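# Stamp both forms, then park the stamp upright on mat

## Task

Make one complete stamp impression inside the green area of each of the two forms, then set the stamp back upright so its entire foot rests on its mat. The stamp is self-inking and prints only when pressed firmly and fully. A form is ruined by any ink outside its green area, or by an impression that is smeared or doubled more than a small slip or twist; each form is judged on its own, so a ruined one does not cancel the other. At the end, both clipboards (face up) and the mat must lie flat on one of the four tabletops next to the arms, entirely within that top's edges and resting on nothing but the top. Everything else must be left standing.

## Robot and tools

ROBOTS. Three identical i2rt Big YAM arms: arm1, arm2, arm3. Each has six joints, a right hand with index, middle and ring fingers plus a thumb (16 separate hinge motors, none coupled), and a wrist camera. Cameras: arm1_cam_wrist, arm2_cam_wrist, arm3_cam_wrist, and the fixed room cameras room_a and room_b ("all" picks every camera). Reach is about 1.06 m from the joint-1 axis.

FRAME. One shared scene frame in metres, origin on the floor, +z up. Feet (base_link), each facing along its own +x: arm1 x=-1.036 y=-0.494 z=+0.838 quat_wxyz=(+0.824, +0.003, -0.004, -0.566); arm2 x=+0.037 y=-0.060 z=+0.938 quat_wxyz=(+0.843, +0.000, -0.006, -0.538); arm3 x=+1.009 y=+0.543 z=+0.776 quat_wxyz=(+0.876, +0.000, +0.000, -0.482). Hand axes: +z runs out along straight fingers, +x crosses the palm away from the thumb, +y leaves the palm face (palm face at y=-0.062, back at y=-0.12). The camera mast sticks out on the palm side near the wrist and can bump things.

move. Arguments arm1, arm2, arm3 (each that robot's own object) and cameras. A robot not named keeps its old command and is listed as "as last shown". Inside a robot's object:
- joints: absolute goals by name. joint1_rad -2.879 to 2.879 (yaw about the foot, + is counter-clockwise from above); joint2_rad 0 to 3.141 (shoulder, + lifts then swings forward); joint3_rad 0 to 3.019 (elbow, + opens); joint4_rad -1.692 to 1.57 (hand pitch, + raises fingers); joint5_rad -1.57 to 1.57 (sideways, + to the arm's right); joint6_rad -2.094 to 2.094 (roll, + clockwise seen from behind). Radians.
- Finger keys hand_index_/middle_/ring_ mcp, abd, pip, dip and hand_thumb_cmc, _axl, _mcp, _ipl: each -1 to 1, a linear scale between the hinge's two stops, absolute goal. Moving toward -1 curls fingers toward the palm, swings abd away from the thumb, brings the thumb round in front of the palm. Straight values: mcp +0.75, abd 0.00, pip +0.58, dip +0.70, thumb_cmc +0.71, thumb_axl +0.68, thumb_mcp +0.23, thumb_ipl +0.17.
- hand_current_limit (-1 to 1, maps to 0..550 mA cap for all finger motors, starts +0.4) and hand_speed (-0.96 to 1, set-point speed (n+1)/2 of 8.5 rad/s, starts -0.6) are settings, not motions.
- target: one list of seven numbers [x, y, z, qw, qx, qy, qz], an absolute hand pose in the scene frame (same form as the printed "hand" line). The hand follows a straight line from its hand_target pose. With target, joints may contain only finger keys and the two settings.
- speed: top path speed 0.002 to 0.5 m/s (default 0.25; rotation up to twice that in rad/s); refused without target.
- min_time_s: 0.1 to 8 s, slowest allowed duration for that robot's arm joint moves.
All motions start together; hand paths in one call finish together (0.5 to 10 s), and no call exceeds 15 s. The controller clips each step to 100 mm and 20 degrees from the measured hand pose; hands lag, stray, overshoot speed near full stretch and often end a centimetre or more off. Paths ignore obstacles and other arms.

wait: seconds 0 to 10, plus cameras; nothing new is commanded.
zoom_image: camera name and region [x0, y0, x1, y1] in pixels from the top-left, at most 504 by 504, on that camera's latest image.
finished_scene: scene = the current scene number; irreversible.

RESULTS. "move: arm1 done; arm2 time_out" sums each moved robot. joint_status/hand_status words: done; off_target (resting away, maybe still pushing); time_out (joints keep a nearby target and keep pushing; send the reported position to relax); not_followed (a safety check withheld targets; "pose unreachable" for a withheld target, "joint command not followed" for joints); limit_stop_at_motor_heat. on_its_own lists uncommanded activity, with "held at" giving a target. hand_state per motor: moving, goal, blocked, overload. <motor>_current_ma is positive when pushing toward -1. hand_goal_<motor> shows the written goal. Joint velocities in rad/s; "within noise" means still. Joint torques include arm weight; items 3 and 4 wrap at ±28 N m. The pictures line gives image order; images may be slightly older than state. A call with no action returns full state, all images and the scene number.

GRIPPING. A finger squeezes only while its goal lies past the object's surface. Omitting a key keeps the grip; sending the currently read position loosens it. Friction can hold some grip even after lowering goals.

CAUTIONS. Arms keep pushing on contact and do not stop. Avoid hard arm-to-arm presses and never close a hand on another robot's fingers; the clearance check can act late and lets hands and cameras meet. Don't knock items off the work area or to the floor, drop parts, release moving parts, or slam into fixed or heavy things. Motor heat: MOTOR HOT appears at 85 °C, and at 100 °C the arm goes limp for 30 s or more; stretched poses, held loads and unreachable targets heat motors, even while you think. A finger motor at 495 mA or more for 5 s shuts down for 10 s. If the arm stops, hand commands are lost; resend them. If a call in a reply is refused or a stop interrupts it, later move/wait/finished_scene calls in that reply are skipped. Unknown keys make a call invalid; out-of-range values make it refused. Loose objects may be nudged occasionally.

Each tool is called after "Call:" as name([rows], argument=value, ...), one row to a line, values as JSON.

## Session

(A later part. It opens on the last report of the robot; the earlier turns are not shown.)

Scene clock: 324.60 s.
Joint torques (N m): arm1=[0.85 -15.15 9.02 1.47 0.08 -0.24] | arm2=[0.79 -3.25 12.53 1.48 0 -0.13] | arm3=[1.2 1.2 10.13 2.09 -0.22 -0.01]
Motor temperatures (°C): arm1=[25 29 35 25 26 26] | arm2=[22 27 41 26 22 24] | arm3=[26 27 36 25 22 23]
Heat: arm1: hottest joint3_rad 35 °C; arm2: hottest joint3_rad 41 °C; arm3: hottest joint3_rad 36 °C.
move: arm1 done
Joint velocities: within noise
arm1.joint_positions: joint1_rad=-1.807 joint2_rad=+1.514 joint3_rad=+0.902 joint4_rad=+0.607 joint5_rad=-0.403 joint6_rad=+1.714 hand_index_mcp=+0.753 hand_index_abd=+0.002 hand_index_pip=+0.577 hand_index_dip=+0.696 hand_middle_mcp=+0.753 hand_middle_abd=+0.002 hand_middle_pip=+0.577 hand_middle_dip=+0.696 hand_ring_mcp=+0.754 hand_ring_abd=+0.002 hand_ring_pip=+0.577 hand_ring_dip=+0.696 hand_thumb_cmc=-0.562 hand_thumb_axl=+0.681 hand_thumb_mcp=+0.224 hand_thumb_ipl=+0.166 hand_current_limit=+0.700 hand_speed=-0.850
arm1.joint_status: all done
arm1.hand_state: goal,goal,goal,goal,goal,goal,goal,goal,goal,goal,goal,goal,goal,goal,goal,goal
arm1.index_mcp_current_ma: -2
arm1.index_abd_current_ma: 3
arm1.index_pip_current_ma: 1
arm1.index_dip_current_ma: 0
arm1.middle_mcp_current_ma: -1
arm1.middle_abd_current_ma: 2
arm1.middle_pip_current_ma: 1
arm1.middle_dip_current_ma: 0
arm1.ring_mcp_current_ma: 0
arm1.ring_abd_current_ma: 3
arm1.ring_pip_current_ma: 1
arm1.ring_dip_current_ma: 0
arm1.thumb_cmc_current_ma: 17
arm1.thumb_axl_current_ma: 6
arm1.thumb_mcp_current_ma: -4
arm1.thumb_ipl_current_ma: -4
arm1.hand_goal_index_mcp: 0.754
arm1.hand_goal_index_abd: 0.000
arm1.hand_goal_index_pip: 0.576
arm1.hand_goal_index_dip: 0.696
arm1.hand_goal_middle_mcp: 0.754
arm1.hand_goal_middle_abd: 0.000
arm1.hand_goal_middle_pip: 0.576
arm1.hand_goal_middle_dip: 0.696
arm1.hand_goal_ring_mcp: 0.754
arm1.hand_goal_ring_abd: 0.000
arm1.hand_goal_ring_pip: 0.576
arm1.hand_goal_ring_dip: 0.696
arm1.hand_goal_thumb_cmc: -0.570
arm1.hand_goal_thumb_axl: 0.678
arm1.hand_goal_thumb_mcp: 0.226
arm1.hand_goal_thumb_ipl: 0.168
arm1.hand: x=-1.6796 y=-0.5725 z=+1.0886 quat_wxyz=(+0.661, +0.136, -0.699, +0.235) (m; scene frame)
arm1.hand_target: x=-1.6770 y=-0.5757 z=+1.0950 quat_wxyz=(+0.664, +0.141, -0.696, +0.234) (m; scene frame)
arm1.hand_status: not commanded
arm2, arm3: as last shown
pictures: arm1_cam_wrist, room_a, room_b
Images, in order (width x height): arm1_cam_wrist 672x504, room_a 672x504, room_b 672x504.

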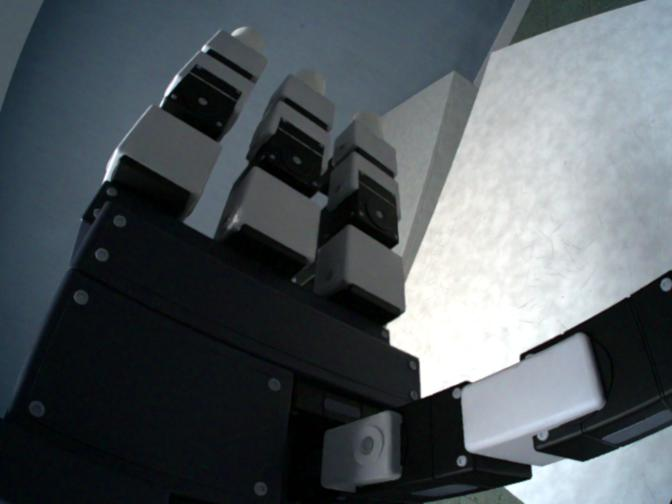

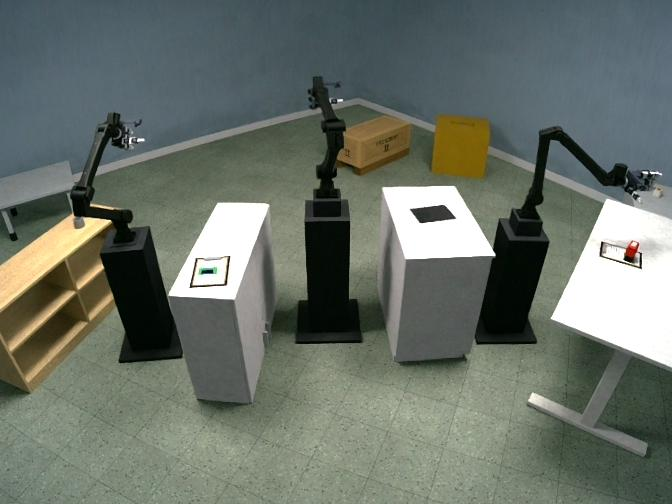

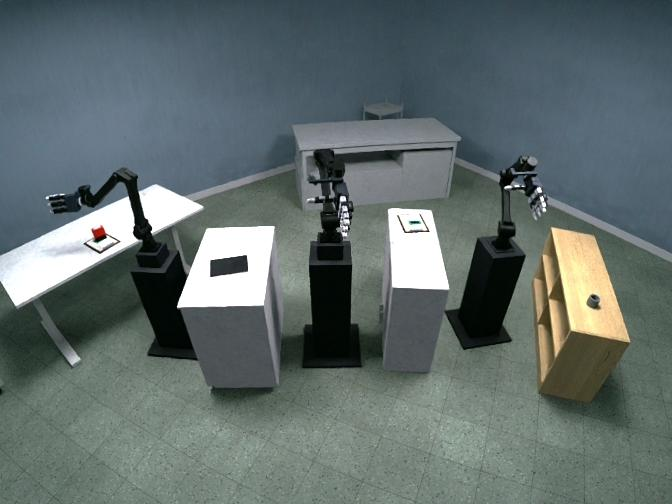

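Call:
move(arm1={"joints":{"joint1_rad":-2.016,"joint2_rad":1.5,"joint3_rad":0.95,"joint4_rad":0.55,"joint5_rad":0.27,"joint6_rad":0},"min_time_s":3})

Call:
move(arm1={"target":[-1.72,-0.396,0.98,0.4056,0.4056,-0.5792,-0.5792],"speed":0.12}, cameras=["arm1_cam_wrist","room_a","room_b"])

Call:
zoom_image(camera="room_a", region=[600, 220, 650, 270])

Call:
zoom_image(camera="room_b", region=[75, 205, 125, 255])

Scene clock: 333.27 s.
Joint torques (N m): arm1=[-0.32 -15.21 13.3 1.48 0.1 -0.11] | arm2=[0.79 -3.19 12.52 1.48 0 -0.13] | arm3=[0.73 1.08 10.09 1.95 -0.23 0.01]
Motor temperatures (°C): arm1=[25 29 35 25 26 26] | arm2=[22 27 41 26 22 24] | arm3=[26 27 36 25 22 23]
Heat: arm1: hottest joint3_rad 35 °C; arm2: hottest joint3_rad 41 °C; arm3: hottest joint3_rad 36 °C.
move: arm1 done
Joint velocities: within noise
arm1.joint_positions: joint1_rad=-2.007 joint2_rad=+1.514 joint3_rad=+0.902 joint4_rad=+0.557 joint5_rad=+0.267 joint6_rad=+0.009 hand_index_mcp=+0.761 hand_index_abd=+0.002 hand_index_pip=+0.577 hand_index_dip=+0.696 hand_middle_mcp=+0.761 hand_middle_abd=+0.002 hand_middle_pip=+0.577 hand_middle_dip=+0.696 hand_ring_mcp=+0.761 hand_ring_abd=+0.002 hand_ring_pip=+0.577 hand_ring_dip=+0.696 hand_thumb_cmc=-0.567 hand_thumb_axl=+0.680 hand_thumb_mcp=+0.224 hand_thumb_ipl=+0.166 hand_current_limit=+0.700 hand_speed=-0.850
arm1.joint_status: all done
arm1.hand_state: goal,goal,goal,goal,goal,goal,goal,goal,goal,goal,goal,goal,goal,goal,goal,goal
arm1.index_mcp_current_ma: 15
arm1.index_abd_current_ma: 3
arm1.index_pip_current_ma: 1
arm1.index_dip_current_ma: 0
arm1.middle_mcp_current_ma: 15
arm1.middle_abd_current_ma: 2
arm1.middle_pip_current_ma: 1
arm1.middle_dip_current_ma: 0
arm1.ring_mcp_current_ma: 16
arm1.ring_abd_current_ma: 3
arm1.ring_pip_current_ma: 1
arm1.ring_dip_current_ma: 0
arm1.thumb_cmc_current_ma: 6
arm1.thumb_axl_current_ma: 5
arm1.thumb_mcp_current_ma: -4
arm1.thumb_ipl_current_ma: -4
arm1.hand_goal_index_mcp: 0.754
arm1.hand_goal_index_abd: 0.000
arm1.hand_goal_index_pip: 0.576
arm1.hand_goal_index_dip: 0.696
arm1.hand_goal_middle_mcp: 0.754
arm1.hand_goal_middle_abd: 0.000
arm1.hand_goal_middle_pip: 0.576
arm1.hand_goal_middle_dip: 0.696
arm1.hand_goal_ring_mcp: 0.754
arm1.hand_goal_ring_abd: 0.000
arm1.hand_goal_ring_pip: 0.576
arm1.hand_goal_ring_dip: 0.696
arm1.hand_goal_thumb_cmc: -0.570
arm1.hand_goal_thumb_axl: 0.678
arm1.hand_goal_thumb_mcp: 0.226
arm1.hand_goal_thumb_ipl: 0.168
arm1.hand: x=-1.6536 y=-0.3832 z=+1.1966 quat_wxyz=(+0.393, +0.425, -0.592, -0.560) (m; scene frame)
arm1.hand_target: x=-1.6564 y=-0.3779 z=+1.2302 quat_wxyz=(+0.403, +0.409, -0.581, -0.577) (m; scene frame)
arm1.hand_status: not commanded
arm2: as last shown
arm3.joint_positions: joint1_rad=-0.334 joint2_rad=+0.610 joint3_rad=+1.227 joint4_rad=-1.186 joint5_rad=-0.236 joint6_rad=+1.466 hand_index_mcp=+0.755 hand_index_abd=+0.002 hand_index_pip=+0.577 hand_index_dip=+0.696 hand_middle_mcp=+0.755 hand_middle_abd=+0.002 hand_middle_pip=+0.577 hand_middle_dip=+0.696 hand_ring_mcp=+0.756 hand_ring_abd=+0.002 hand_ring_pip=+0.577 hand_ring_dip=+0.696 hand_thumb_cmc=-0.563 hand_thumb_axl=+0.679 hand_thumb_mcp=+0.225 hand_thumb_ipl=+0.166 hand_current_limit=+0.400 hand_speed=-0.850
arm3.joint_status: not commanded
arm3.hand_state: goal,goal,goal,goal,goal,goal,goal,goal,goal,goal,goal,goal,goal,goal,goal,goal
arm3.index_mcp_current_ma: 0
arm3.index_abd_current_ma: 0
arm3.index_pip_current_ma: 0
arm3.index_dip_current_ma: 0
arm3.middle_mcp_current_ma: 0
arm3.middle_abd_current_ma: 0
arm3.middle_pip_current_ma: 0
arm3.middle_dip_current_ma: 0
arm3.ring_mcp_current_ma: 0
arm3.ring_abd_current_ma: 0
arm3.ring_pip_current_ma: 0
arm3.ring_dip_current_ma: 0
arm3.thumb_cmc_current_ma: 1
arm3.thumb_axl_current_ma: 0
arm3.thumb_mcp_current_ma: 0
arm3.thumb_ipl_current_ma: 0
arm3.hand_goal_index_mcp: 0.754
arm3.hand_goal_index_abd: 0.000
arm3.hand_goal_index_pip: 0.576
arm3.hand_goal_index_dip: 0.696
arm3.hand_goal_middle_mcp: 0.754
arm3.hand_goal_middle_abd: 0.000
arm3.hand_goal_middle_pip: 0.576
arm3.hand_goal_middle_dip: 0.696
arm3.hand_goal_ring_mcp: 0.754
arm3.hand_goal_ring_abd: 0.000
arm3.hand_goal_ring_pip: 0.576
arm3.hand_goal_ring_dip: 0.696
arm3.hand_goal_thumb_cmc: -0.570
arm3.hand_goal_thumb_axl: 0.678
arm3.hand_goal_thumb_mcp: 0.226
arm3.hand_goal_thumb_ipl: 0.168
arm3.hand: x=+1.0286 y=+0.2642 z=+1.2471 quat_wxyz=(+0.238, +0.743, -0.458, +0.426) (m; scene frame)
arm3.hand_target: x=+1.0330 y=+0.2685 z=+1.2537 quat_wxyz=(+0.234, +0.742, -0.455, +0.434) (m; scene frame)
arm3.hand_status: not commanded
pictures: none

Scene clock: 336.30 s.
Joint torques (N m): arm1=[1.08 -18.67 8.59 2.54 0.11 -0.11] | arm2=[0.79 -3.19 12.52 1.5 0 -0.12] | arm3=[0.73 1.26 10.1 2.03 -0.24 0.04]
Motor temperatures (°C): arm1=[25 29 35 25 26 26] | arm2=[22 27 41 26 22 24] | arm3=[26 27 36 25 22 23]
Heat: arm1: hottest joint3_rad 35 °C; arm2: hottest joint3_rad 41 °C; arm3: hottest joint3_rad 36 °C.
move: arm1 off_target
Joint velocities: within noise
arm1.joint_positions: joint1_rad=-1.981 joint2_rad=+2.161 joint3_rad=+1.003 joint4_rad=+1.117 joint5_rad=+0.314 joint6_rad=+0.008 hand_index_mcp=+0.761 hand_index_abd=+0.002 hand_index_pip=+0.577 hand_index_dip=+0.696 hand_middle_mcp=+0.761 hand_middle_abd=+0.002 hand_middle_pip=+0.577 hand_middle_dip=+0.696 hand_ring_mcp=+0.762 hand_ring_abd=+0.002 hand_ring_pip=+0.577 hand_ring_dip=+0.696 hand_thumb_cmc=-0.567 hand_thumb_axl=+0.680 hand_thumb_mcp=+0.224 hand_thumb_ipl=+0.166 hand_current_limit=+0.700 hand_speed=-0.850
arm1.joint_status: not commanded
arm1.hand_state: goal,goal,goal,goal,goal,goal,goal,goal,goal,goal,goal,goal,goal,goal,goal,goal
arm1.index_mcp_current_ma: 17
arm1.index_abd_current_ma: 3
arm1.index_pip_current_ma: 1
arm1.index_dip_current_ma: 0
arm1.middle_mcp_current_ma: 17
arm1.middle_abd_current_ma: 2
arm1.middle_pip_current_ma: 1
arm1.middle_dip_current_ma: 0
arm1.ring_mcp_current_ma: 18
arm1.ring_abd_current_ma: 3
arm1.ring_pip_current_ma: 1
arm1.ring_dip_current_ma: 0
arm1.thumb_cmc_current_ma: 5
arm1.thumb_axl_current_ma: 5
arm1.thumb_mcp_current_ma: -4
arm1.thumb_ipl_current_ma: -4
arm1.hand_goal_index_mcp: 0.754
arm1.hand_goal_index_abd: 0.000
arm1.hand_goal_index_pip: 0.576
arm1.hand_goal_index_dip: 0.696
arm1.hand_goal_middle_mcp: 0.754
arm1.hand_goal_middle_abd: 0.000
arm1.hand_goal_middle_pip: 0.576
arm1.hand_goal_middle_dip: 0.696
arm1.hand_goal_ring_mcp: 0.754
arm1.hand_goal_ring_abd: 0.000
arm1.hand_goal_ring_pip: 0.576
arm1.hand_goal_ring_dip: 0.696
arm1.hand_goal_thumb_cmc: -0.570
arm1.hand_goal_thumb_axl: 0.678
arm1.hand_goal_thumb_mcp: 0.226
arm1.hand_goal_thumb_ipl: 0.168
arm1.hand: x=-1.7106 y=-0.3894 z=+0.9637 quat_wxyz=(+0.391, +0.416, -0.593, -0.568) (m; scene frame)
arm1.hand_target: x=-1.7192 y=-0.3961 z=+0.9800 quat_wxyz=(+0.406, +0.406, -0.579, -0.579) (m; scene frame)
arm1.hand_status: off_target (0.020 m and 2.9 deg from the pose sent, 0.227 m and 3.7 deg at the start)
arm2.joint_positions: joint1_rad=+0.176 joint2_rad=+0.816 joint3_rad=+0.999 joint4_rad=-0.581 joint5_rad=+0.001 joint6_rad=+1.550 hand_index_mcp=+0.755 hand_index_abd=+0.003 hand_index_pip=+0.577 hand_index_dip=+0.696 hand_middle_mcp=+0.753 hand_middle_abd=+0.003 hand_middle_pip=+0.577 hand_middle_dip=+0.696 hand_ring_mcp=+0.754 hand_ring_abd=+0.002 hand_ring_pip=+0.577 hand_ring_dip=+0.696 hand_thumb_cmc=-0.563 hand_thumb_axl=+0.679 hand_thumb_mcp=+0.224 hand_thumb_ipl=+0.166 hand_current_limit=+0.700 hand_speed=-0.850
arm2.joint_status: not commanded
arm2.hand_state: goal,goal,goal,goal,goal,goal,goal,goal,goal,goal,goal,goal,goal,goal,goal,goal
arm2.index_mcp_current_ma: 0
arm2.index_abd_current_ma: 1
arm2.index_pip_current_ma: 0
arm2.index_dip_current_ma: 0
arm2.middle_mcp_current_ma: 0
arm2.middle_abd_current_ma: 1
arm2.middle_pip_current_ma: 0
arm2.middle_dip_current_ma: 0
arm2.ring_mcp_current_ma: 0
arm2.ring_abd_current_ma: 1
arm2.ring_pip_current_ma: 0
arm2.ring_dip_current_ma: 0
arm2.thumb_cmc_current_ma: 6
arm2.thumb_axl_current_ma: 0
arm2.thumb_mcp_current_ma: -1
arm2.thumb_ipl_current_ma: -2
arm2.hand_goal_index_mcp: 0.754
arm2.hand_goal_index_abd: 0.000
arm2.hand_goal_index_pip: 0.576
arm2.hand_goal_index_dip: 0.696
arm2.hand_goal_middle_mcp: 0.754
arm2.hand_goal_middle_abd: 0.000
arm2.hand_goal_middle_pip: 0.576
arm2.hand_goal_middle_dip: 0.696
arm2.hand_goal_ring_mcp: 0.754
arm2.hand_goal_ring_abd: 0.000
arm2.hand_goal_ring_pip: 0.576
arm2.hand_goal_ring_dip: 0.696
arm2.hand_goal_thumb_cmc: -0.570
arm2.hand_goal_thumb_axl: 0.678
arm2.hand_goal_thumb_mcp: 0.226
arm2.hand_goal_thumb_ipl: 0.168
arm2.hand: x=+0.1965 y=-0.4411 z=+1.3490 quat_wxyz=(+0.261, +0.739, -0.377, +0.493) (m; scene frame)
arm2.hand_target: x=+0.1988 y=-0.4365 z=+1.3791 quat_wxyz=(+0.266, +0.727, -0.369, +0.514) (m; scene frame)
arm2.hand_status: not commanded
arm3: as last shown
pictures: arm1_cam_wrist, room_a, room_b
Images, in order (width x height): arm1_cam_wrist 672x504, room_a 672x504, room_b 672x504.

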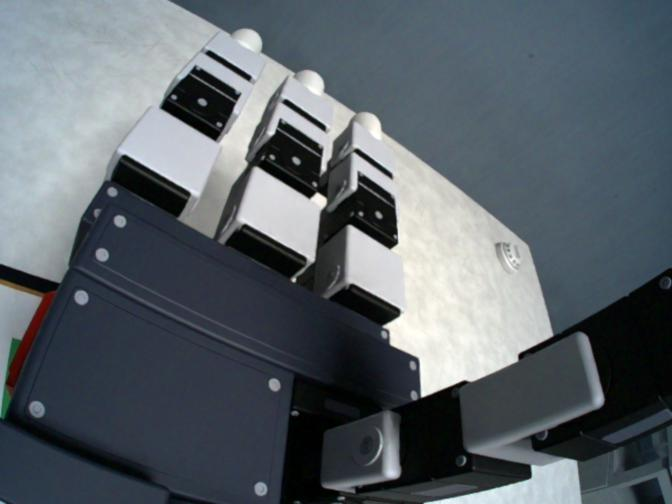

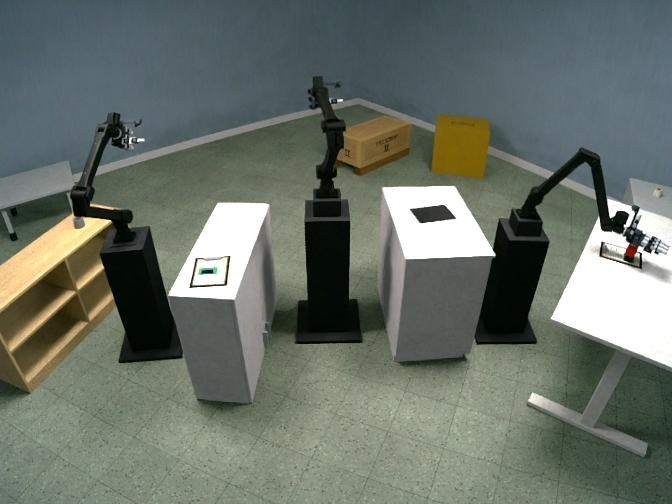

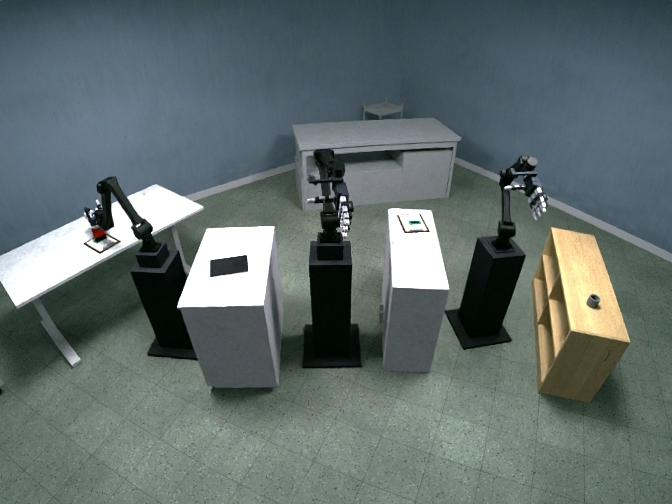

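Scaled by 10.080 from the camera's 672x504 image, which has a finer 960x720 frame.

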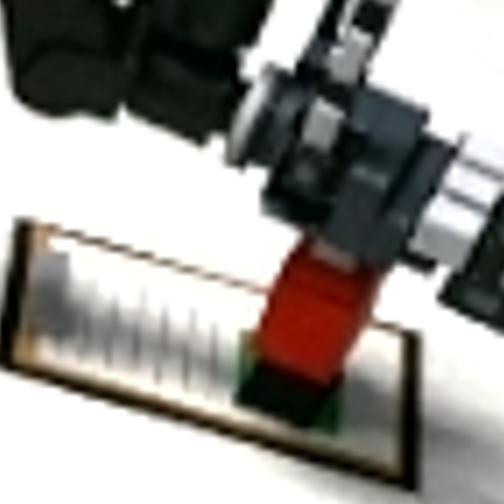

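Scaled by 10.080 from the camera's 672x504 image, which has a finer 960x720 frame.

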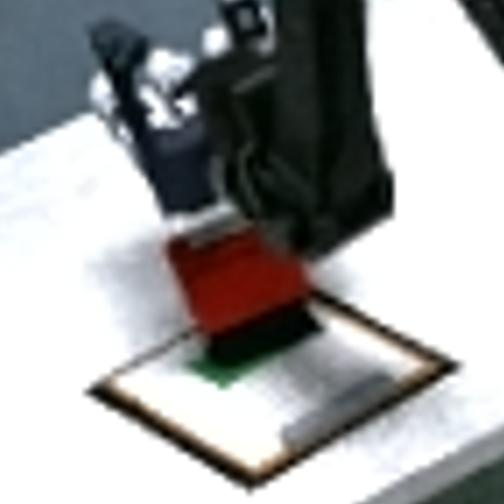

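Call:
zoom_image(camera="arm1_cam_wrist", region=[0, 240, 140, 440])

Call:
zoom_image(camera="room_b", region=[80, 195, 120, 235])

Call:
zoom_image(camera="room_a", region=[615, 215, 655, 255])

Scaled by 2.520 from the camera's 672x504 image, which has a finer 960x720 frame.

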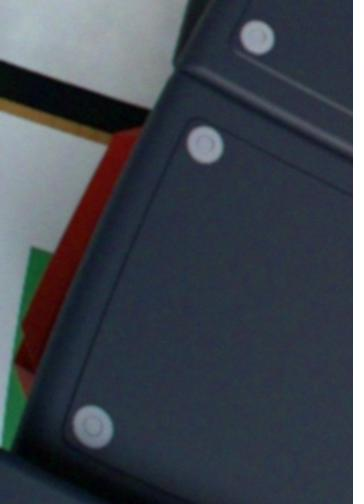

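Scaled by 12.600 from the camera's 672x504 image, which has a finer 960x720 frame.

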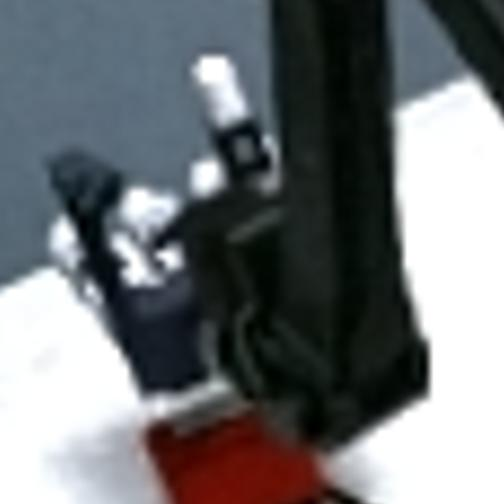

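Scaled by 12.600 from the camera's 672x504 image, which has a finer 960x720 frame.

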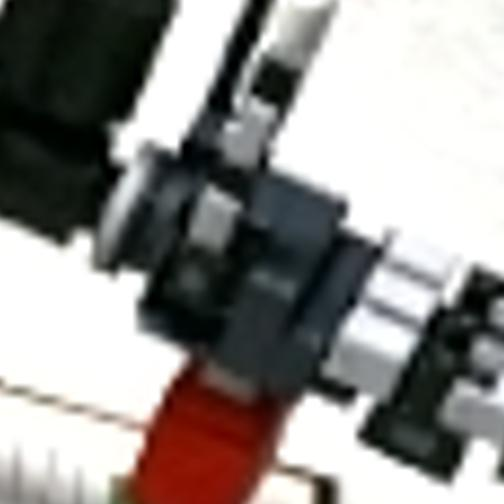

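Call:
move(arm1={"target":[-1.723,-0.404,0.93,0.4144,0.3968,-0.5666,-0.5918],"speed":0.08}, cameras=["arm1_cam_wrist","room_a","room_b"])

Call:
zoom_image(camera="room_a", region=[610, 220, 655, 265])

Call:
zoom_image(camera="room_b", region=[80, 205, 125, 250])

Scene clock: 343.87 s.
Joint torques (N m): arm1=[1.2 -17.9 7.54 2.33 0.07 -0.16] | arm2=[0.79 -3.25 12.52 1.5 0 -0.12] | arm3=[0.62 0.56 10.03 2.03 -0.24 0.02]
Motor temperatures (°C): arm1=[25 29 35 25 26 26] | arm2=[22 27 41 26 22 24] | arm3=[26 27 36 25 22 23]
Heat: arm1: hottest joint3_rad 35 °C; arm2: hottest joint3_rad 41 °C; arm3: hottest joint3_rad 36 °C.
move: arm1 off_target
Joint velocities: within noise
arm1.joint_positions: joint1_rad=-1.969 joint2_rad=+2.306 joint3_rad=+1.075 joint4_rad=+1.263 joint5_rad=+0.327 joint6_rad=-0.002 hand_index_mcp=+0.763 hand_index_abd=+0.002 hand_index_pip=+0.577 hand_index_dip=+0.696 hand_middle_mcp=+0.763 hand_middle_abd=+0.002 hand_middle_pip=+0.577 hand_middle_dip=+0.696 hand_ring_mcp=+0.763 hand_ring_abd=+0.002 hand_ring_pip=+0.577 hand_ring_dip=+0.696 hand_thumb_cmc=-0.567 hand_thumb_axl=+0.680 hand_thumb_mcp=+0.224 hand_thumb_ipl=+0.166 hand_current_limit=+0.700 hand_speed=-0.850
arm1.joint_status: not commanded
arm1.hand_state: goal,goal,goal,goal,goal,goal,goal,goal,goal,goal,goal,goal,goal,goal,goal,goal
arm1.index_mcp_current_ma: 22
arm1.index_abd_current_ma: 3
arm1.index_pip_current_ma: 1
arm1.index_dip_current_ma: 0
arm1.middle_mcp_current_ma: 22
arm1.middle_abd_current_ma: 2
arm1.middle_pip_current_ma: 1
arm1.middle_dip_current_ma: 0
arm1.ring_mcp_current_ma: 23
arm1.ring_abd_current_ma: 3
arm1.ring_pip_current_ma: 1
arm1.ring_dip_current_ma: 0
arm1.thumb_cmc_current_ma: 5
arm1.thumb_axl_current_ma: 5
arm1.thumb_mcp_current_ma: -4
arm1.thumb_ipl_current_ma: -4
arm1.hand_goal_index_mcp: 0.754
arm1.hand_goal_index_abd: 0.000
arm1.hand_goal_index_pip: 0.576
arm1.hand_goal_index_dip: 0.696
arm1.hand_goal_middle_mcp: 0.754
arm1.hand_goal_middle_abd: 0.000
arm1.hand_goal_middle_pip: 0.576
arm1.hand_goal_middle_dip: 0.696
arm1.hand_goal_ring_mcp: 0.754
arm1.hand_goal_ring_abd: 0.000
arm1.hand_goal_ring_pip: 0.576
arm1.hand_goal_ring_dip: 0.696
arm1.hand_goal_thumb_cmc: -0.570
arm1.hand_goal_thumb_axl: 0.678
arm1.hand_goal_thumb_mcp: 0.226
arm1.hand_goal_thumb_ipl: 0.168
arm1.hand: x=-1.7160 y=-0.3960 z=+0.9294 quat_wxyz=(+0.409, +0.398, -0.576, -0.586) (m; scene frame)
arm1.hand_target: x=-1.7225 y=-0.4041 z=+0.9299 quat_wxyz=(+0.414, +0.397, -0.567, -0.591) (m; scene frame)
arm1.hand_status: off_target (0.011 m and 1.4 deg from the pose sent, 0.039 m and 5.3 deg at the start)
arm2, arm3: as last shown
pictures: arm1_cam_wrist, room_a, room_b
Images, in order (width x height): arm1_cam_wrist 672x504, room_a 672x504, room_b 672x504.

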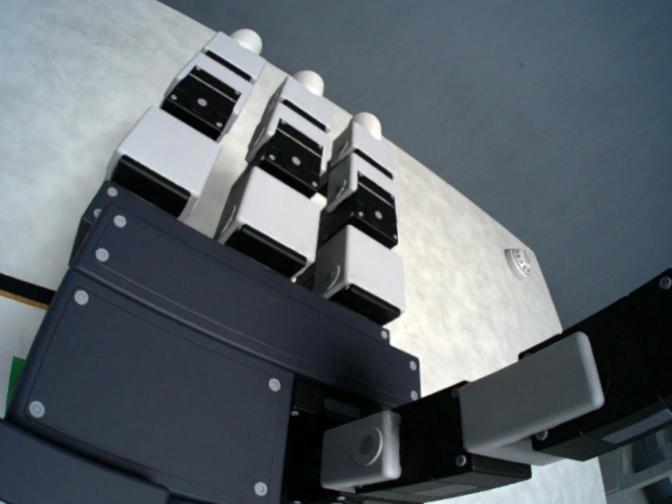

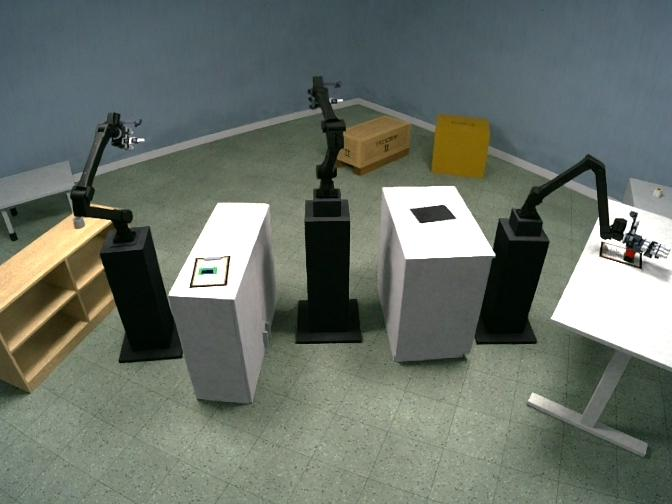

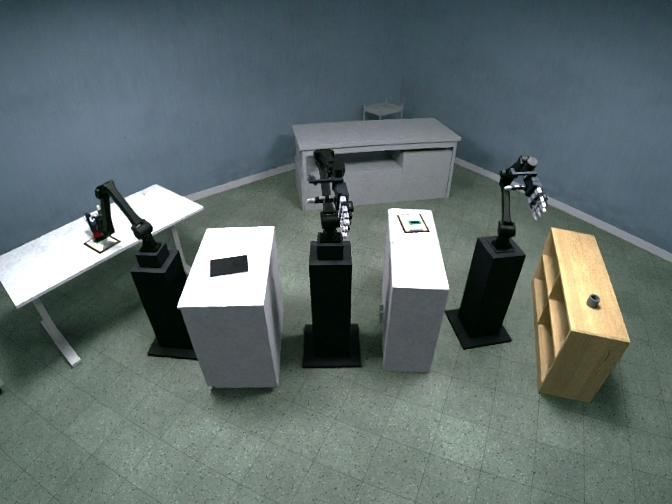

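Scaled by 11.200 from the camera's 672x504 image, which has a finer 960x720 frame.

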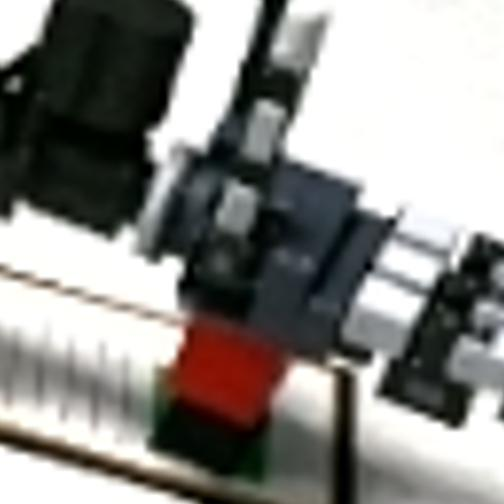

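Scaled by 11.200 from the camera's 672x504 image, which has a finer 960x720 frame.

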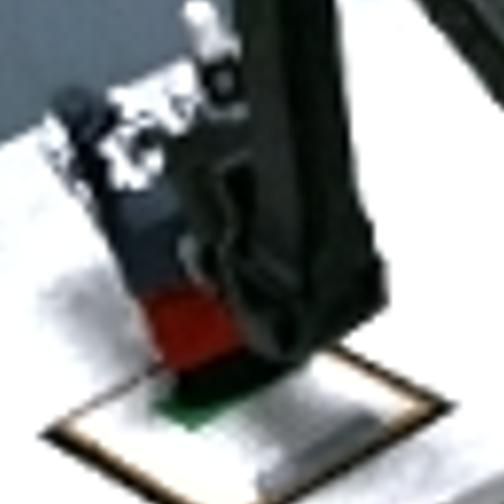

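Call:
move(arm1={"target":[-1.725,-0.414,0.965,0.4144,0.3968,-0.5666,-0.5918],"speed":0.08})

Call:
move(arm1={"target":[-1.725,-0.412,0.90,0.4144,0.3968,-0.5666,-0.5918],"speed":0.08}, cameras=["room_a","room_b"])

Call:
zoom_image(camera="room_b", region=[80, 205, 125, 250])

Call:
zoom_image(camera="room_a", region=[610, 220, 655, 265])

Scene clock: 346.47 s.
Joint torques (N m): arm1=[0.91 -20.78 6.06 1.4 0.08 -0.13] | arm2=[0.79 -3.31 12.52 1.5 0 -0.12] | arm3=[0.67 0.56 10.1 2.06 -0.22 0.05]
Motor temperatures (°C): arm1=[25 29 35 25 26 26] | arm2=[22 27 41 26 22 24] | arm3=[26 27 36 25 22 23]
Heat: arm1: hottest joint3_rad 35 °C; arm2: hottest joint3_rad 41 °C; arm3: hottest joint3_rad 36 °C.
move: arm1 off_target
Joint velocities: within noise
arm1.joint_positions: joint1_rad=-1.947 joint2_rad=+2.252 joint3_rad=+1.075 joint4_rad=+1.221 joint5_rad=+0.344 joint6_rad=-0.006 hand_index_mcp=+0.763 hand_index_abd=+0.002 hand_index_pip=+0.577 hand_index_dip=+0.696 hand_middle_mcp=+0.763 hand_middle_abd=+0.002 hand_middle_pip=+0.577 hand_middle_dip=+0.696 hand_ring_mcp=+0.763 hand_ring_abd=+0.002 hand_ring_pip=+0.577 hand_ring_dip=+0.696 hand_thumb_cmc=-0.567 hand_thumb_axl=+0.680 hand_thumb_mcp=+0.224 hand_thumb_ipl=+0.166 hand_current_limit=+0.700 hand_speed=-0.850
arm1.joint_status: not commanded
arm1.hand_state: goal,goal,goal,goal,goal,goal,goal,goal,goal,goal,goal,goal,goal,goal,goal,goal
arm1.index_mcp_current_ma: 22
arm1.index_abd_current_ma: 3
arm1.index_pip_current_ma: 1
arm1.index_dip_current_ma: 0
arm1.middle_mcp_current_ma: 22
arm1.middle_abd_current_ma: 2
arm1.middle_pip_current_ma: 1
arm1.middle_dip_current_ma: 0
arm1.ring_mcp_current_ma: 23
arm1.ring_abd_current_ma: 3
arm1.ring_pip_current_ma: 1
arm1.ring_dip_current_ma: 0
arm1.thumb_cmc_current_ma: 5
arm1.thumb_axl_current_ma: 5
arm1.thumb_mcp_current_ma: -4
arm1.thumb_ipl_current_ma: -4
arm1.hand_goal_index_mcp: 0.754
arm1.hand_goal_index_abd: 0.000
arm1.hand_goal_index_pip: 0.576
arm1.hand_goal_index_dip: 0.696
arm1.hand_goal_middle_mcp: 0.754
arm1.hand_goal_middle_abd: 0.000
arm1.hand_goal_middle_pip: 0.576
arm1.hand_goal_middle_dip: 0.696
arm1.hand_goal_ring_mcp: 0.754
arm1.hand_goal_ring_abd: 0.000
arm1.hand_goal_ring_pip: 0.576
arm1.hand_goal_ring_dip: 0.696
arm1.hand_goal_thumb_cmc: -0.570
arm1.hand_goal_thumb_axl: 0.678
arm1.hand_goal_thumb_mcp: 0.226
arm1.hand_goal_thumb_ipl: 0.168
arm1.hand: x=-1.7219 y=-0.4083 z=+0.9558 quat_wxyz=(+0.412, +0.396, -0.571, -0.589) (m; scene frame)
arm1.hand_target: x=-1.7248 y=-0.4140 z=+0.9649 quat_wxyz=(+0.414, +0.397, -0.566, -0.592) (m; scene frame)
arm1.hand_status: off_target (0.011 m and 0.7 deg from the pose sent, 0.041 m and 1.4 deg at the start)
arm2, arm3: as last shown
pictures: none

Scene clock: 347.90 s.
Joint torques (N m): arm1=[0.67 -16.03 6.74 1.55 -0.1 -0.06] | arm2=[0.79 -3.25 12.51 1.5 0 -0.13] | arm3=[1.14 0.67 10.09 2.03 -0.19 0.02]
Motor temperatures (°C): arm1=[25 29 35 25 26 26] | arm2=[22 27 41 26 22 24] | arm3=[26 27 36 25 22 23]
Heat: arm1: hottest joint3_rad 35 °C; arm2: hottest joint3_rad 41 °C; arm3: hottest joint3_rad 36 °C.
move: arm1 off_target
Joint velocities: within noise
arm1.joint_positions: joint1_rad=-1.947 joint2_rad=+2.354 joint3_rad=+1.118 joint4_rad=+1.324 joint5_rad=+0.345 joint6_rad=-0.014 hand_index_mcp=+0.764 hand_index_abd=+0.002 hand_index_pip=+0.577 hand_index_dip=+0.696 hand_middle_mcp=+0.764 hand_middle_abd=+0.002 hand_middle_pip=+0.577 hand_middle_dip=+0.696 hand_ring_mcp=+0.764 hand_ring_abd=+0.002 hand_ring_pip=+0.577 hand_ring_dip=+0.696 hand_thumb_cmc=-0.568 hand_thumb_axl=+0.680 hand_thumb_mcp=+0.224 hand_thumb_ipl=+0.166 hand_current_limit=+0.700 hand_speed=-0.850
arm1.joint_status: not commanded
arm1.hand_state: goal,goal,goal,goal,goal,goal,goal,goal,goal,goal,goal,goal,goal,goal,goal,goal
arm1.index_mcp_current_ma: 24
arm1.index_abd_current_ma: 3
arm1.index_pip_current_ma: 1
arm1.index_dip_current_ma: 0
arm1.middle_mcp_current_ma: 24
arm1.middle_abd_current_ma: 2
arm1.middle_pip_current_ma: 1
arm1.middle_dip_current_ma: 0
arm1.ring_mcp_current_ma: 26
arm1.ring_abd_current_ma: 3
arm1.ring_pip_current_ma: 1
arm1.ring_dip_current_ma: 0
arm1.thumb_cmc_current_ma: 4
arm1.thumb_axl_current_ma: 5
arm1.thumb_mcp_current_ma: -4
arm1.thumb_ipl_current_ma: -4
arm1.hand_goal_index_mcp: 0.754
arm1.hand_goal_index_abd: 0.000
arm1.hand_goal_index_pip: 0.576
arm1.hand_goal_index_dip: 0.696
arm1.hand_goal_middle_mcp: 0.754
arm1.hand_goal_middle_abd: 0.000
arm1.hand_goal_middle_pip: 0.576
arm1.hand_goal_middle_dip: 0.696
arm1.hand_goal_ring_mcp: 0.754
arm1.hand_goal_ring_abd: 0.000
arm1.hand_goal_ring_pip: 0.576
arm1.hand_goal_ring_dip: 0.696
arm1.hand_goal_thumb_cmc: -0.570
arm1.hand_goal_thumb_axl: 0.678
arm1.hand_goal_thumb_mcp: 0.226
arm1.hand_goal_thumb_ipl: 0.168
arm1.hand: x=-1.7205 y=-0.4089 z=+0.9263 quat_wxyz=(+0.422, +0.386, -0.561, -0.599) (m; scene frame)
arm1.hand_target: x=-1.7237 y=-0.4121 z=+0.9004 quat_wxyz=(+0.414, +0.397, -0.567, -0.592) (m; scene frame)
arm1.hand_status: off_target (0.027 m and 1.8 deg from the pose sent, 0.056 m and 0.7 deg at the start)
arm2, arm3: as last shown
pictures: room_a, room_b
Images, in order (width x height): room_a 672x504, room_b 672x504.

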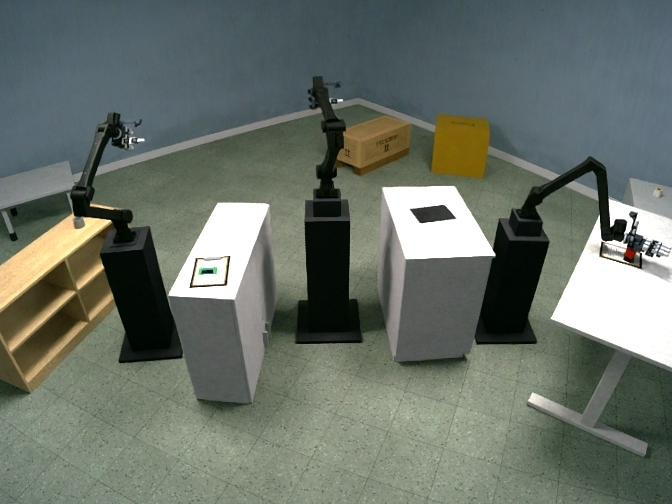

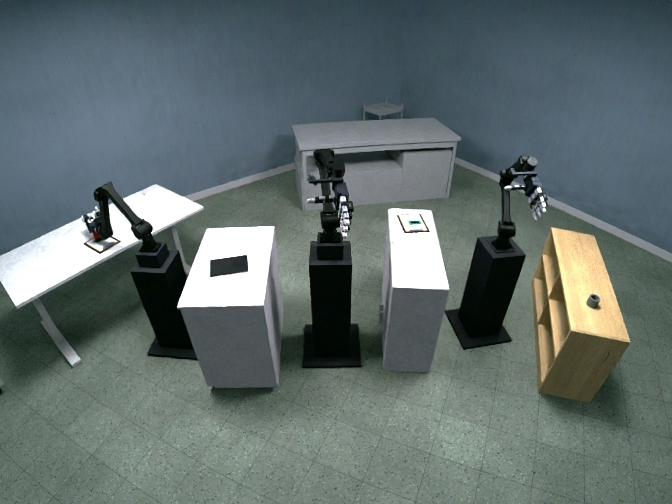

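Scaled by 11.200 from the camera's 672x504 image, which has a finer 960x720 frame.

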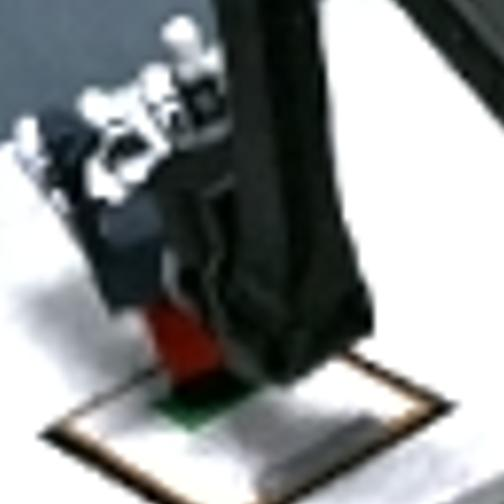

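Scaled by 11.200 from the camera's 672x504 image, which has a finer 960x720 frame.

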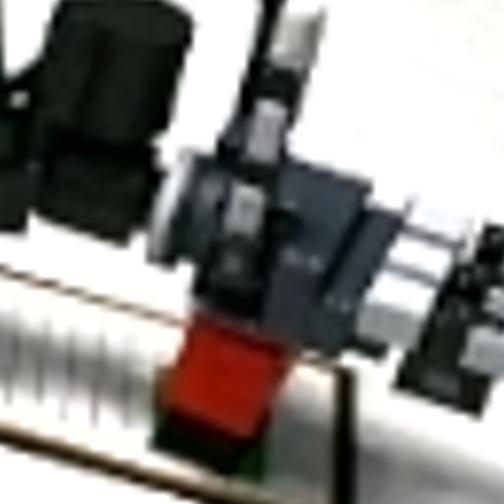

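Call:
move(arm1={"target":[-1.725,-0.412,0.868,0.4144,0.3968,-0.5666,-0.5918],"speed":0.08})

Call:
move(arm1={"target":[-1.725,-0.412,0.841,0.4144,0.3968,-0.5666,-0.5918],"speed":0.08}, cameras=["room_a","room_b"])

Call:
zoom_image(camera="room_a", region=[610, 220, 655, 265])

Scene clock: 349.53 s.
Joint torques (N m): arm1=[0.73 -14.74 6.38 1.07 -0.09 0.03] | arm2=[0.79 -3.25 12.53 1.48 0 -0.13] | arm3=[0.97 1.38 10.07 2.1 -0.2 0.01]
Motor temperatures (°C): arm1=[25 29 35 25 26 26] | arm2=[22 27 41 26 22 24] | arm3=[26 27 36 25 22 23]
Heat: arm1: hottest joint3_rad 35 °C; arm2: hottest joint3_rad 41 °C; arm3: hottest joint3_rad 36 °C.
move: arm1 off_target
Joint velocities: within noise
arm1.joint_positions: joint1_rad=-1.947 joint2_rad=+2.415 joint3_rad=+1.155 joint4_rad=+1.380 joint5_rad=+0.345 joint6_rad=-0.025 hand_index_mcp=+0.764 hand_index_abd=+0.002 hand_index_pip=+0.577 hand_index_dip=+0.696 hand_middle_mcp=+0.764 hand_middle_abd=+0.002 hand_middle_pip=+0.577 hand_middle_dip=+0.696 hand_ring_mcp=+0.764 hand_ring_abd=+0.002 hand_ring_pip=+0.577 hand_ring_dip=+0.696 hand_thumb_cmc=-0.568 hand_thumb_axl=+0.680 hand_thumb_mcp=+0.224 hand_thumb_ipl=+0.166 hand_current_limit=+0.700 hand_speed=-0.850
arm1.joint_status: not commanded
arm1.hand_state: goal,goal,goal,goal,goal,goal,goal,goal,goal,goal,goal,goal,goal,goal,goal,goal
arm1.index_mcp_current_ma: 24
arm1.index_abd_current_ma: 3
arm1.index_pip_current_ma: 1
arm1.index_dip_current_ma: 0
arm1.middle_mcp_current_ma: 24
arm1.middle_abd_current_ma: 2
arm1.middle_pip_current_ma: 1
arm1.middle_dip_current_ma: 0
arm1.ring_mcp_current_ma: 26
arm1.ring_abd_current_ma: 3
arm1.ring_pip_current_ma: 1
arm1.ring_dip_current_ma: 0
arm1.thumb_cmc_current_ma: 4
arm1.thumb_axl_current_ma: 5
arm1.thumb_mcp_current_ma: -4
arm1.thumb_ipl_current_ma: -4
arm1.hand_goal_index_mcp: 0.754
arm1.hand_goal_index_abd: 0.000
arm1.hand_goal_index_pip: 0.576
arm1.hand_goal_index_dip: 0.696
arm1.hand_goal_middle_mcp: 0.754
arm1.hand_goal_middle_abd: 0.000
arm1.hand_goal_middle_pip: 0.576
arm1.hand_goal_middle_dip: 0.696
arm1.hand_goal_ring_mcp: 0.754
arm1.hand_goal_ring_abd: 0.000
arm1.hand_goal_ring_pip: 0.576
arm1.hand_goal_ring_dip: 0.696
arm1.hand_goal_thumb_cmc: -0.570
arm1.hand_goal_thumb_axl: 0.678
arm1.hand_goal_thumb_mcp: 0.226
arm1.hand_goal_thumb_ipl: 0.168
arm1.hand: x=-1.7211 y=-0.4097 z=+0.9112 quat_wxyz=(+0.428, +0.379, -0.552, -0.607) (m; scene frame)
arm1.hand_target: x=-1.7221 y=-0.4122 z=+0.8690 quat_wxyz=(+0.414, +0.397, -0.567, -0.592) (m; scene frame)
arm1.hand_status: off_target (0.043 m and 3.5 deg from the pose sent, 0.058 m and 1.8 deg at the start)
arm2, arm3: as last shown
pictures: none

Scene clock: 350.57 s.
Joint torques (N m): arm1=[0.79 -12.04 6.08 0.27 -0.1 0.21] | arm2=[0.79 -3.25 12.53 1.48 0 -0.12] | arm3=[1.03 0.91 10.17 2.04 -0.23 0.02]
Motor temperatures (°C): arm1=[25 29 35 25 26 26] | arm2=[22 27 41 26 22 24] | arm3=[26 27 36 25 22 23]
Heat: arm1: hottest joint3_rad 35 °C; arm2: hottest joint3_rad 41 °C; arm3: hottest joint3_rad 36 °C.
move: arm1 off_target
Joint velocities: within noise
arm1.joint_positions: joint1_rad=-1.947 joint2_rad=+2.444 joint3_rad=+1.181 joint4_rad=+1.437 joint5_rad=+0.346 joint6_rad=-0.047 hand_index_mcp=+0.764 hand_index_abd=+0.002 hand_index_pip=+0.577 hand_index_dip=+0.696 hand_middle_mcp=+0.764 hand_middle_abd=+0.002 hand_middle_pip=+0.577 hand_middle_dip=+0.696 hand_ring_mcp=+0.765 hand_ring_abd=+0.002 hand_ring_pip=+0.577 hand_ring_dip=+0.696 hand_thumb_cmc=-0.568 hand_thumb_axl=+0.680 hand_thumb_mcp=+0.224 hand_thumb_ipl=+0.166 hand_current_limit=+0.700 hand_speed=-0.850
arm1.joint_status: not commanded
arm1.hand_state: goal,goal,goal,goal,goal,goal,goal,goal,goal,goal,goal,goal,goal,goal,goal,goal
arm1.index_mcp_current_ma: 25
arm1.index_abd_current_ma: 3
arm1.index_pip_current_ma: 1
arm1.index_dip_current_ma: 0
arm1.middle_mcp_current_ma: 25
arm1.middle_abd_current_ma: 2
arm1.middle_pip_current_ma: 1
arm1.middle_dip_current_ma: 0
arm1.ring_mcp_current_ma: 27
arm1.ring_abd_current_ma: 3
arm1.ring_pip_current_ma: 1
arm1.ring_dip_current_ma: 0
arm1.thumb_cmc_current_ma: 4
arm1.thumb_axl_current_ma: 5
arm1.thumb_mcp_current_ma: -3
arm1.thumb_ipl_current_ma: -4
arm1.hand_goal_index_mcp: 0.754
arm1.hand_goal_index_abd: 0.000
arm1.hand_goal_index_pip: 0.576
arm1.hand_goal_index_dip: 0.696
arm1.hand_goal_middle_mcp: 0.754
arm1.hand_goal_middle_abd: 0.000
arm1.hand_goal_middle_pip: 0.576
arm1.hand_goal_middle_dip: 0.696
arm1.hand_goal_ring_mcp: 0.754
arm1.hand_goal_ring_abd: 0.000
arm1.hand_goal_ring_pip: 0.576
arm1.hand_goal_ring_dip: 0.696
arm1.hand_goal_thumb_cmc: -0.570
arm1.hand_goal_thumb_axl: 0.678
arm1.hand_goal_thumb_mcp: 0.226
arm1.hand_goal_thumb_ipl: 0.168
arm1.hand: x=-1.7199 y=-0.4113 z=+0.9136 quat_wxyz=(+0.435, +0.368, -0.536, -0.623) (m; scene frame)
arm1.hand_target: x=-1.7177 y=-0.4125 z=+0.8436 quat_wxyz=(+0.413, +0.397, -0.567, -0.592) (m; scene frame)
arm1.hand_status: off_target (0.073 m and 6.4 deg from the pose sent, 0.070 m and 3.5 deg at the start)
arm2, arm3: as last shown
pictures: room_a, room_b
Images, in order (width x height): room_a 672x504, room_b 672x504.

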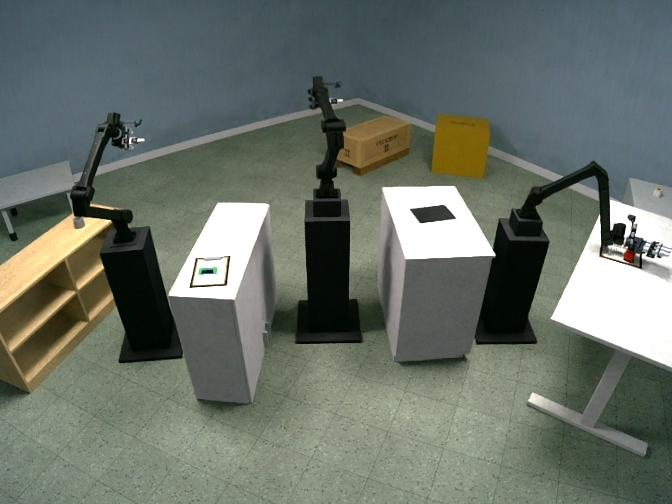

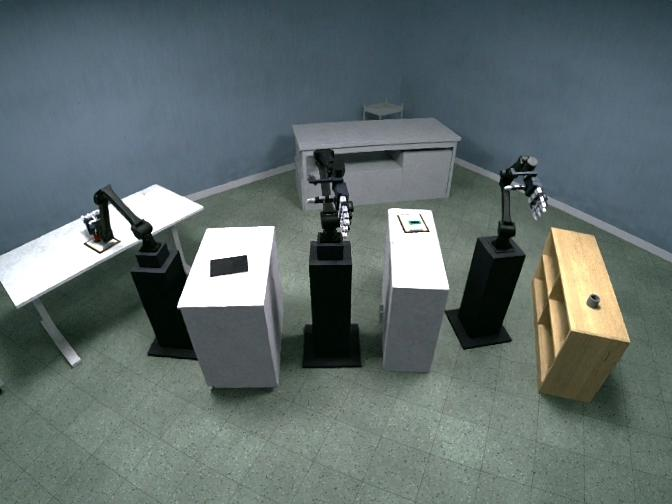

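Scaled by 11.200 from the camera's 672x504 image, which has a finer 960x720 frame.

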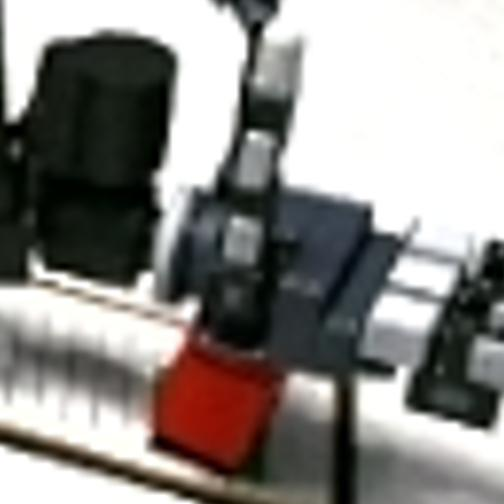

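Call:
move(arm1={"target":[-1.722,-0.411,1.02,0.4144,0.3968,-0.5666,-0.5918],"speed":0.2}, cameras=["arm1_cam_wrist","room_a","room_b"])

Call:
zoom_image(camera="room_a", region=[605, 225, 650, 270])

Call:
zoom_image(camera="room_b", region=[80, 220, 125, 265])

Scene clock: 353.37 s.
Joint torques (N m): arm1=[0.5 -18.78 6.5 1.4 -0.17 0.02] | arm2=[0.79 -3.25 12.53 1.5 0 -0.12] | arm3=[1.38 1.26 9.99 2.07 -0.22 0.06]
Motor temperatures (°C): arm1=[25 29 34 25 26 26] | arm2=[22 27 41 26 22 24] | arm3=[26 27 36 25 22 23]
Heat: arm1: hottest joint3_rad 34 °C; arm2: hottest joint3_rad 41 °C; arm3: hottest joint3_rad 36 °C.
move: arm1 done
Joint velocities: within noise
arm1.joint_positions: joint1_rad=-1.947 joint2_rad=+2.096 joint3_rad=+1.043 joint4_rad=+1.119 joint5_rad=+0.345 joint6_rad=-0.023 hand_index_mcp=+0.764 hand_index_abd=+0.002 hand_index_pip=+0.577 hand_index_dip=+0.696 hand_middle_mcp=+0.764 hand_middle_abd=+0.002 hand_middle_pip=+0.577 hand_middle_dip=+0.696 hand_ring_mcp=+0.765 hand_ring_abd=+0.002 hand_ring_pip=+0.577 hand_ring_dip=+0.696 hand_thumb_cmc=-0.568 hand_thumb_axl=+0.680 hand_thumb_mcp=+0.225 hand_thumb_ipl=+0.166 hand_current_limit=+0.700 hand_speed=-0.850
arm1.joint_status: not commanded
arm1.hand_state: goal,goal,goal,goal,goal,goal,goal,goal,goal,goal,goal,goal,goal,goal,goal,goal
arm1.index_mcp_current_ma: 25
arm1.index_abd_current_ma: 3
arm1.index_pip_current_ma: 1
arm1.index_dip_current_ma: 0
arm1.middle_mcp_current_ma: 25
arm1.middle_abd_current_ma: 2
arm1.middle_pip_current_ma: 1
arm1.middle_dip_current_ma: 0
arm1.ring_mcp_current_ma: 27
arm1.ring_abd_current_ma: 3
arm1.ring_pip_current_ma: 1
arm1.ring_dip_current_ma: 0
arm1.thumb_cmc_current_ma: 4
arm1.thumb_axl_current_ma: 5
arm1.thumb_mcp_current_ma: -3
arm1.thumb_ipl_current_ma: -4
arm1.hand_goal_index_mcp: 0.754
arm1.hand_goal_index_abd: 0.000
arm1.hand_goal_index_pip: 0.576
arm1.hand_goal_index_dip: 0.696
arm1.hand_goal_middle_mcp: 0.754
arm1.hand_goal_middle_abd: 0.000
arm1.hand_goal_middle_pip: 0.576
arm1.hand_goal_middle_dip: 0.696
arm1.hand_goal_ring_mcp: 0.754
arm1.hand_goal_ring_abd: 0.000
arm1.hand_goal_ring_pip: 0.576
arm1.hand_goal_ring_dip: 0.696
arm1.hand_goal_thumb_cmc: -0.570
arm1.hand_goal_thumb_axl: 0.678
arm1.hand_goal_thumb_mcp: 0.226
arm1.hand_goal_thumb_ipl: 0.168
arm1.hand: x=-1.7208 y=-0.4097 z=+1.0236 quat_wxyz=(+0.413, +0.395, -0.564, -0.596) (m; scene frame)
arm1.hand_target: x=-1.7219 y=-0.4110 z=+1.0201 quat_wxyz=(+0.414, +0.397, -0.566, -0.592) (m; scene frame)
arm1.hand_status: done (0.004 m and 0.7 deg from the pose sent, 0.106 m and 6.4 deg at the start)
arm2, arm3: as last shown
pictures: arm1_cam_wrist, room_a, room_b
Images, in order (width x height): arm1_cam_wrist 672x504, room_a 672x504, room_b 672x504.

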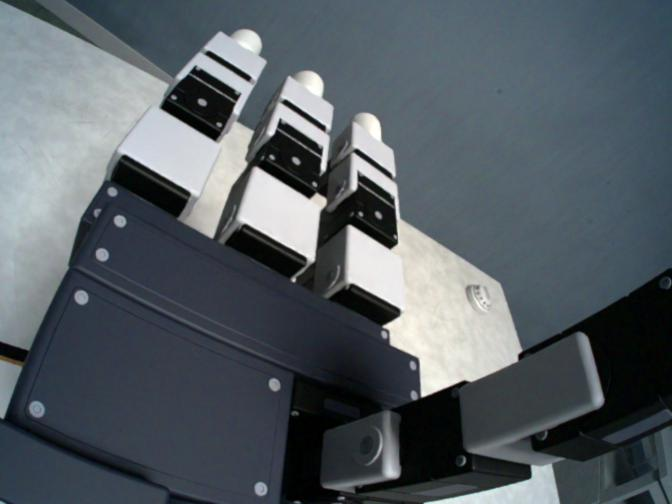

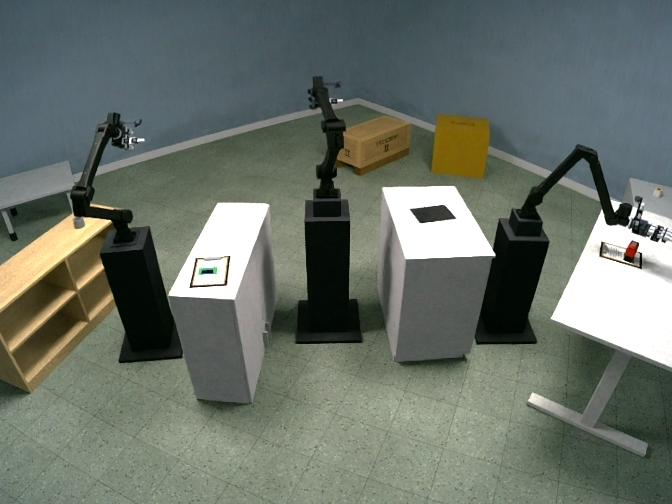

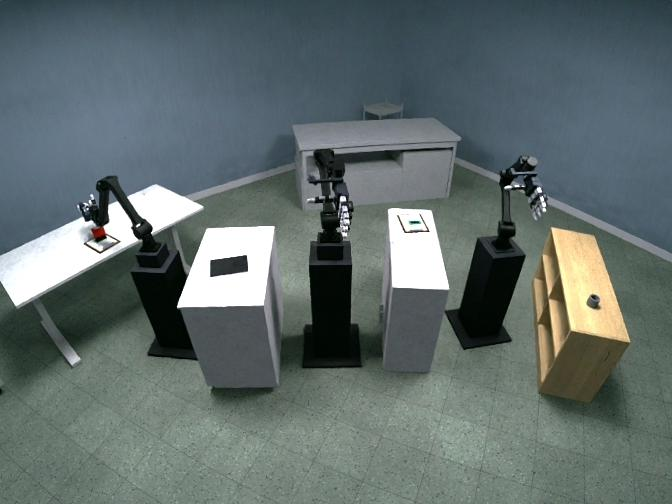

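Scaled by 11.200 from the camera's 672x504 image, which has a finer 960x720 frame.

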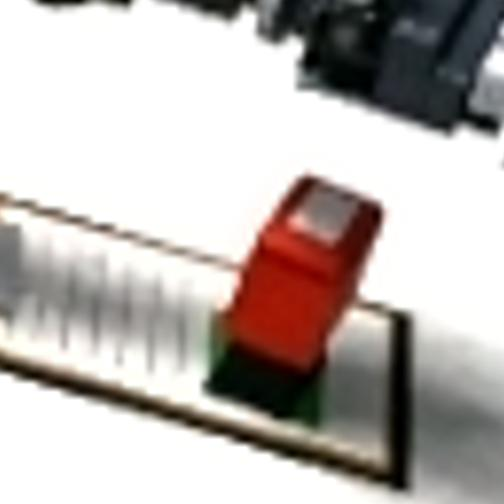

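Scaled by 11.200 from the camera's 672x504 image, which has a finer 960x720 frame.

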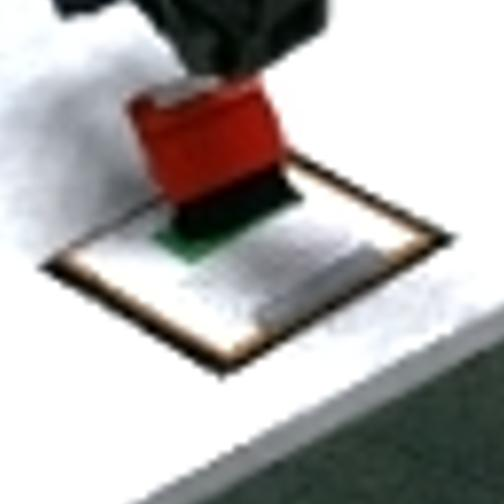

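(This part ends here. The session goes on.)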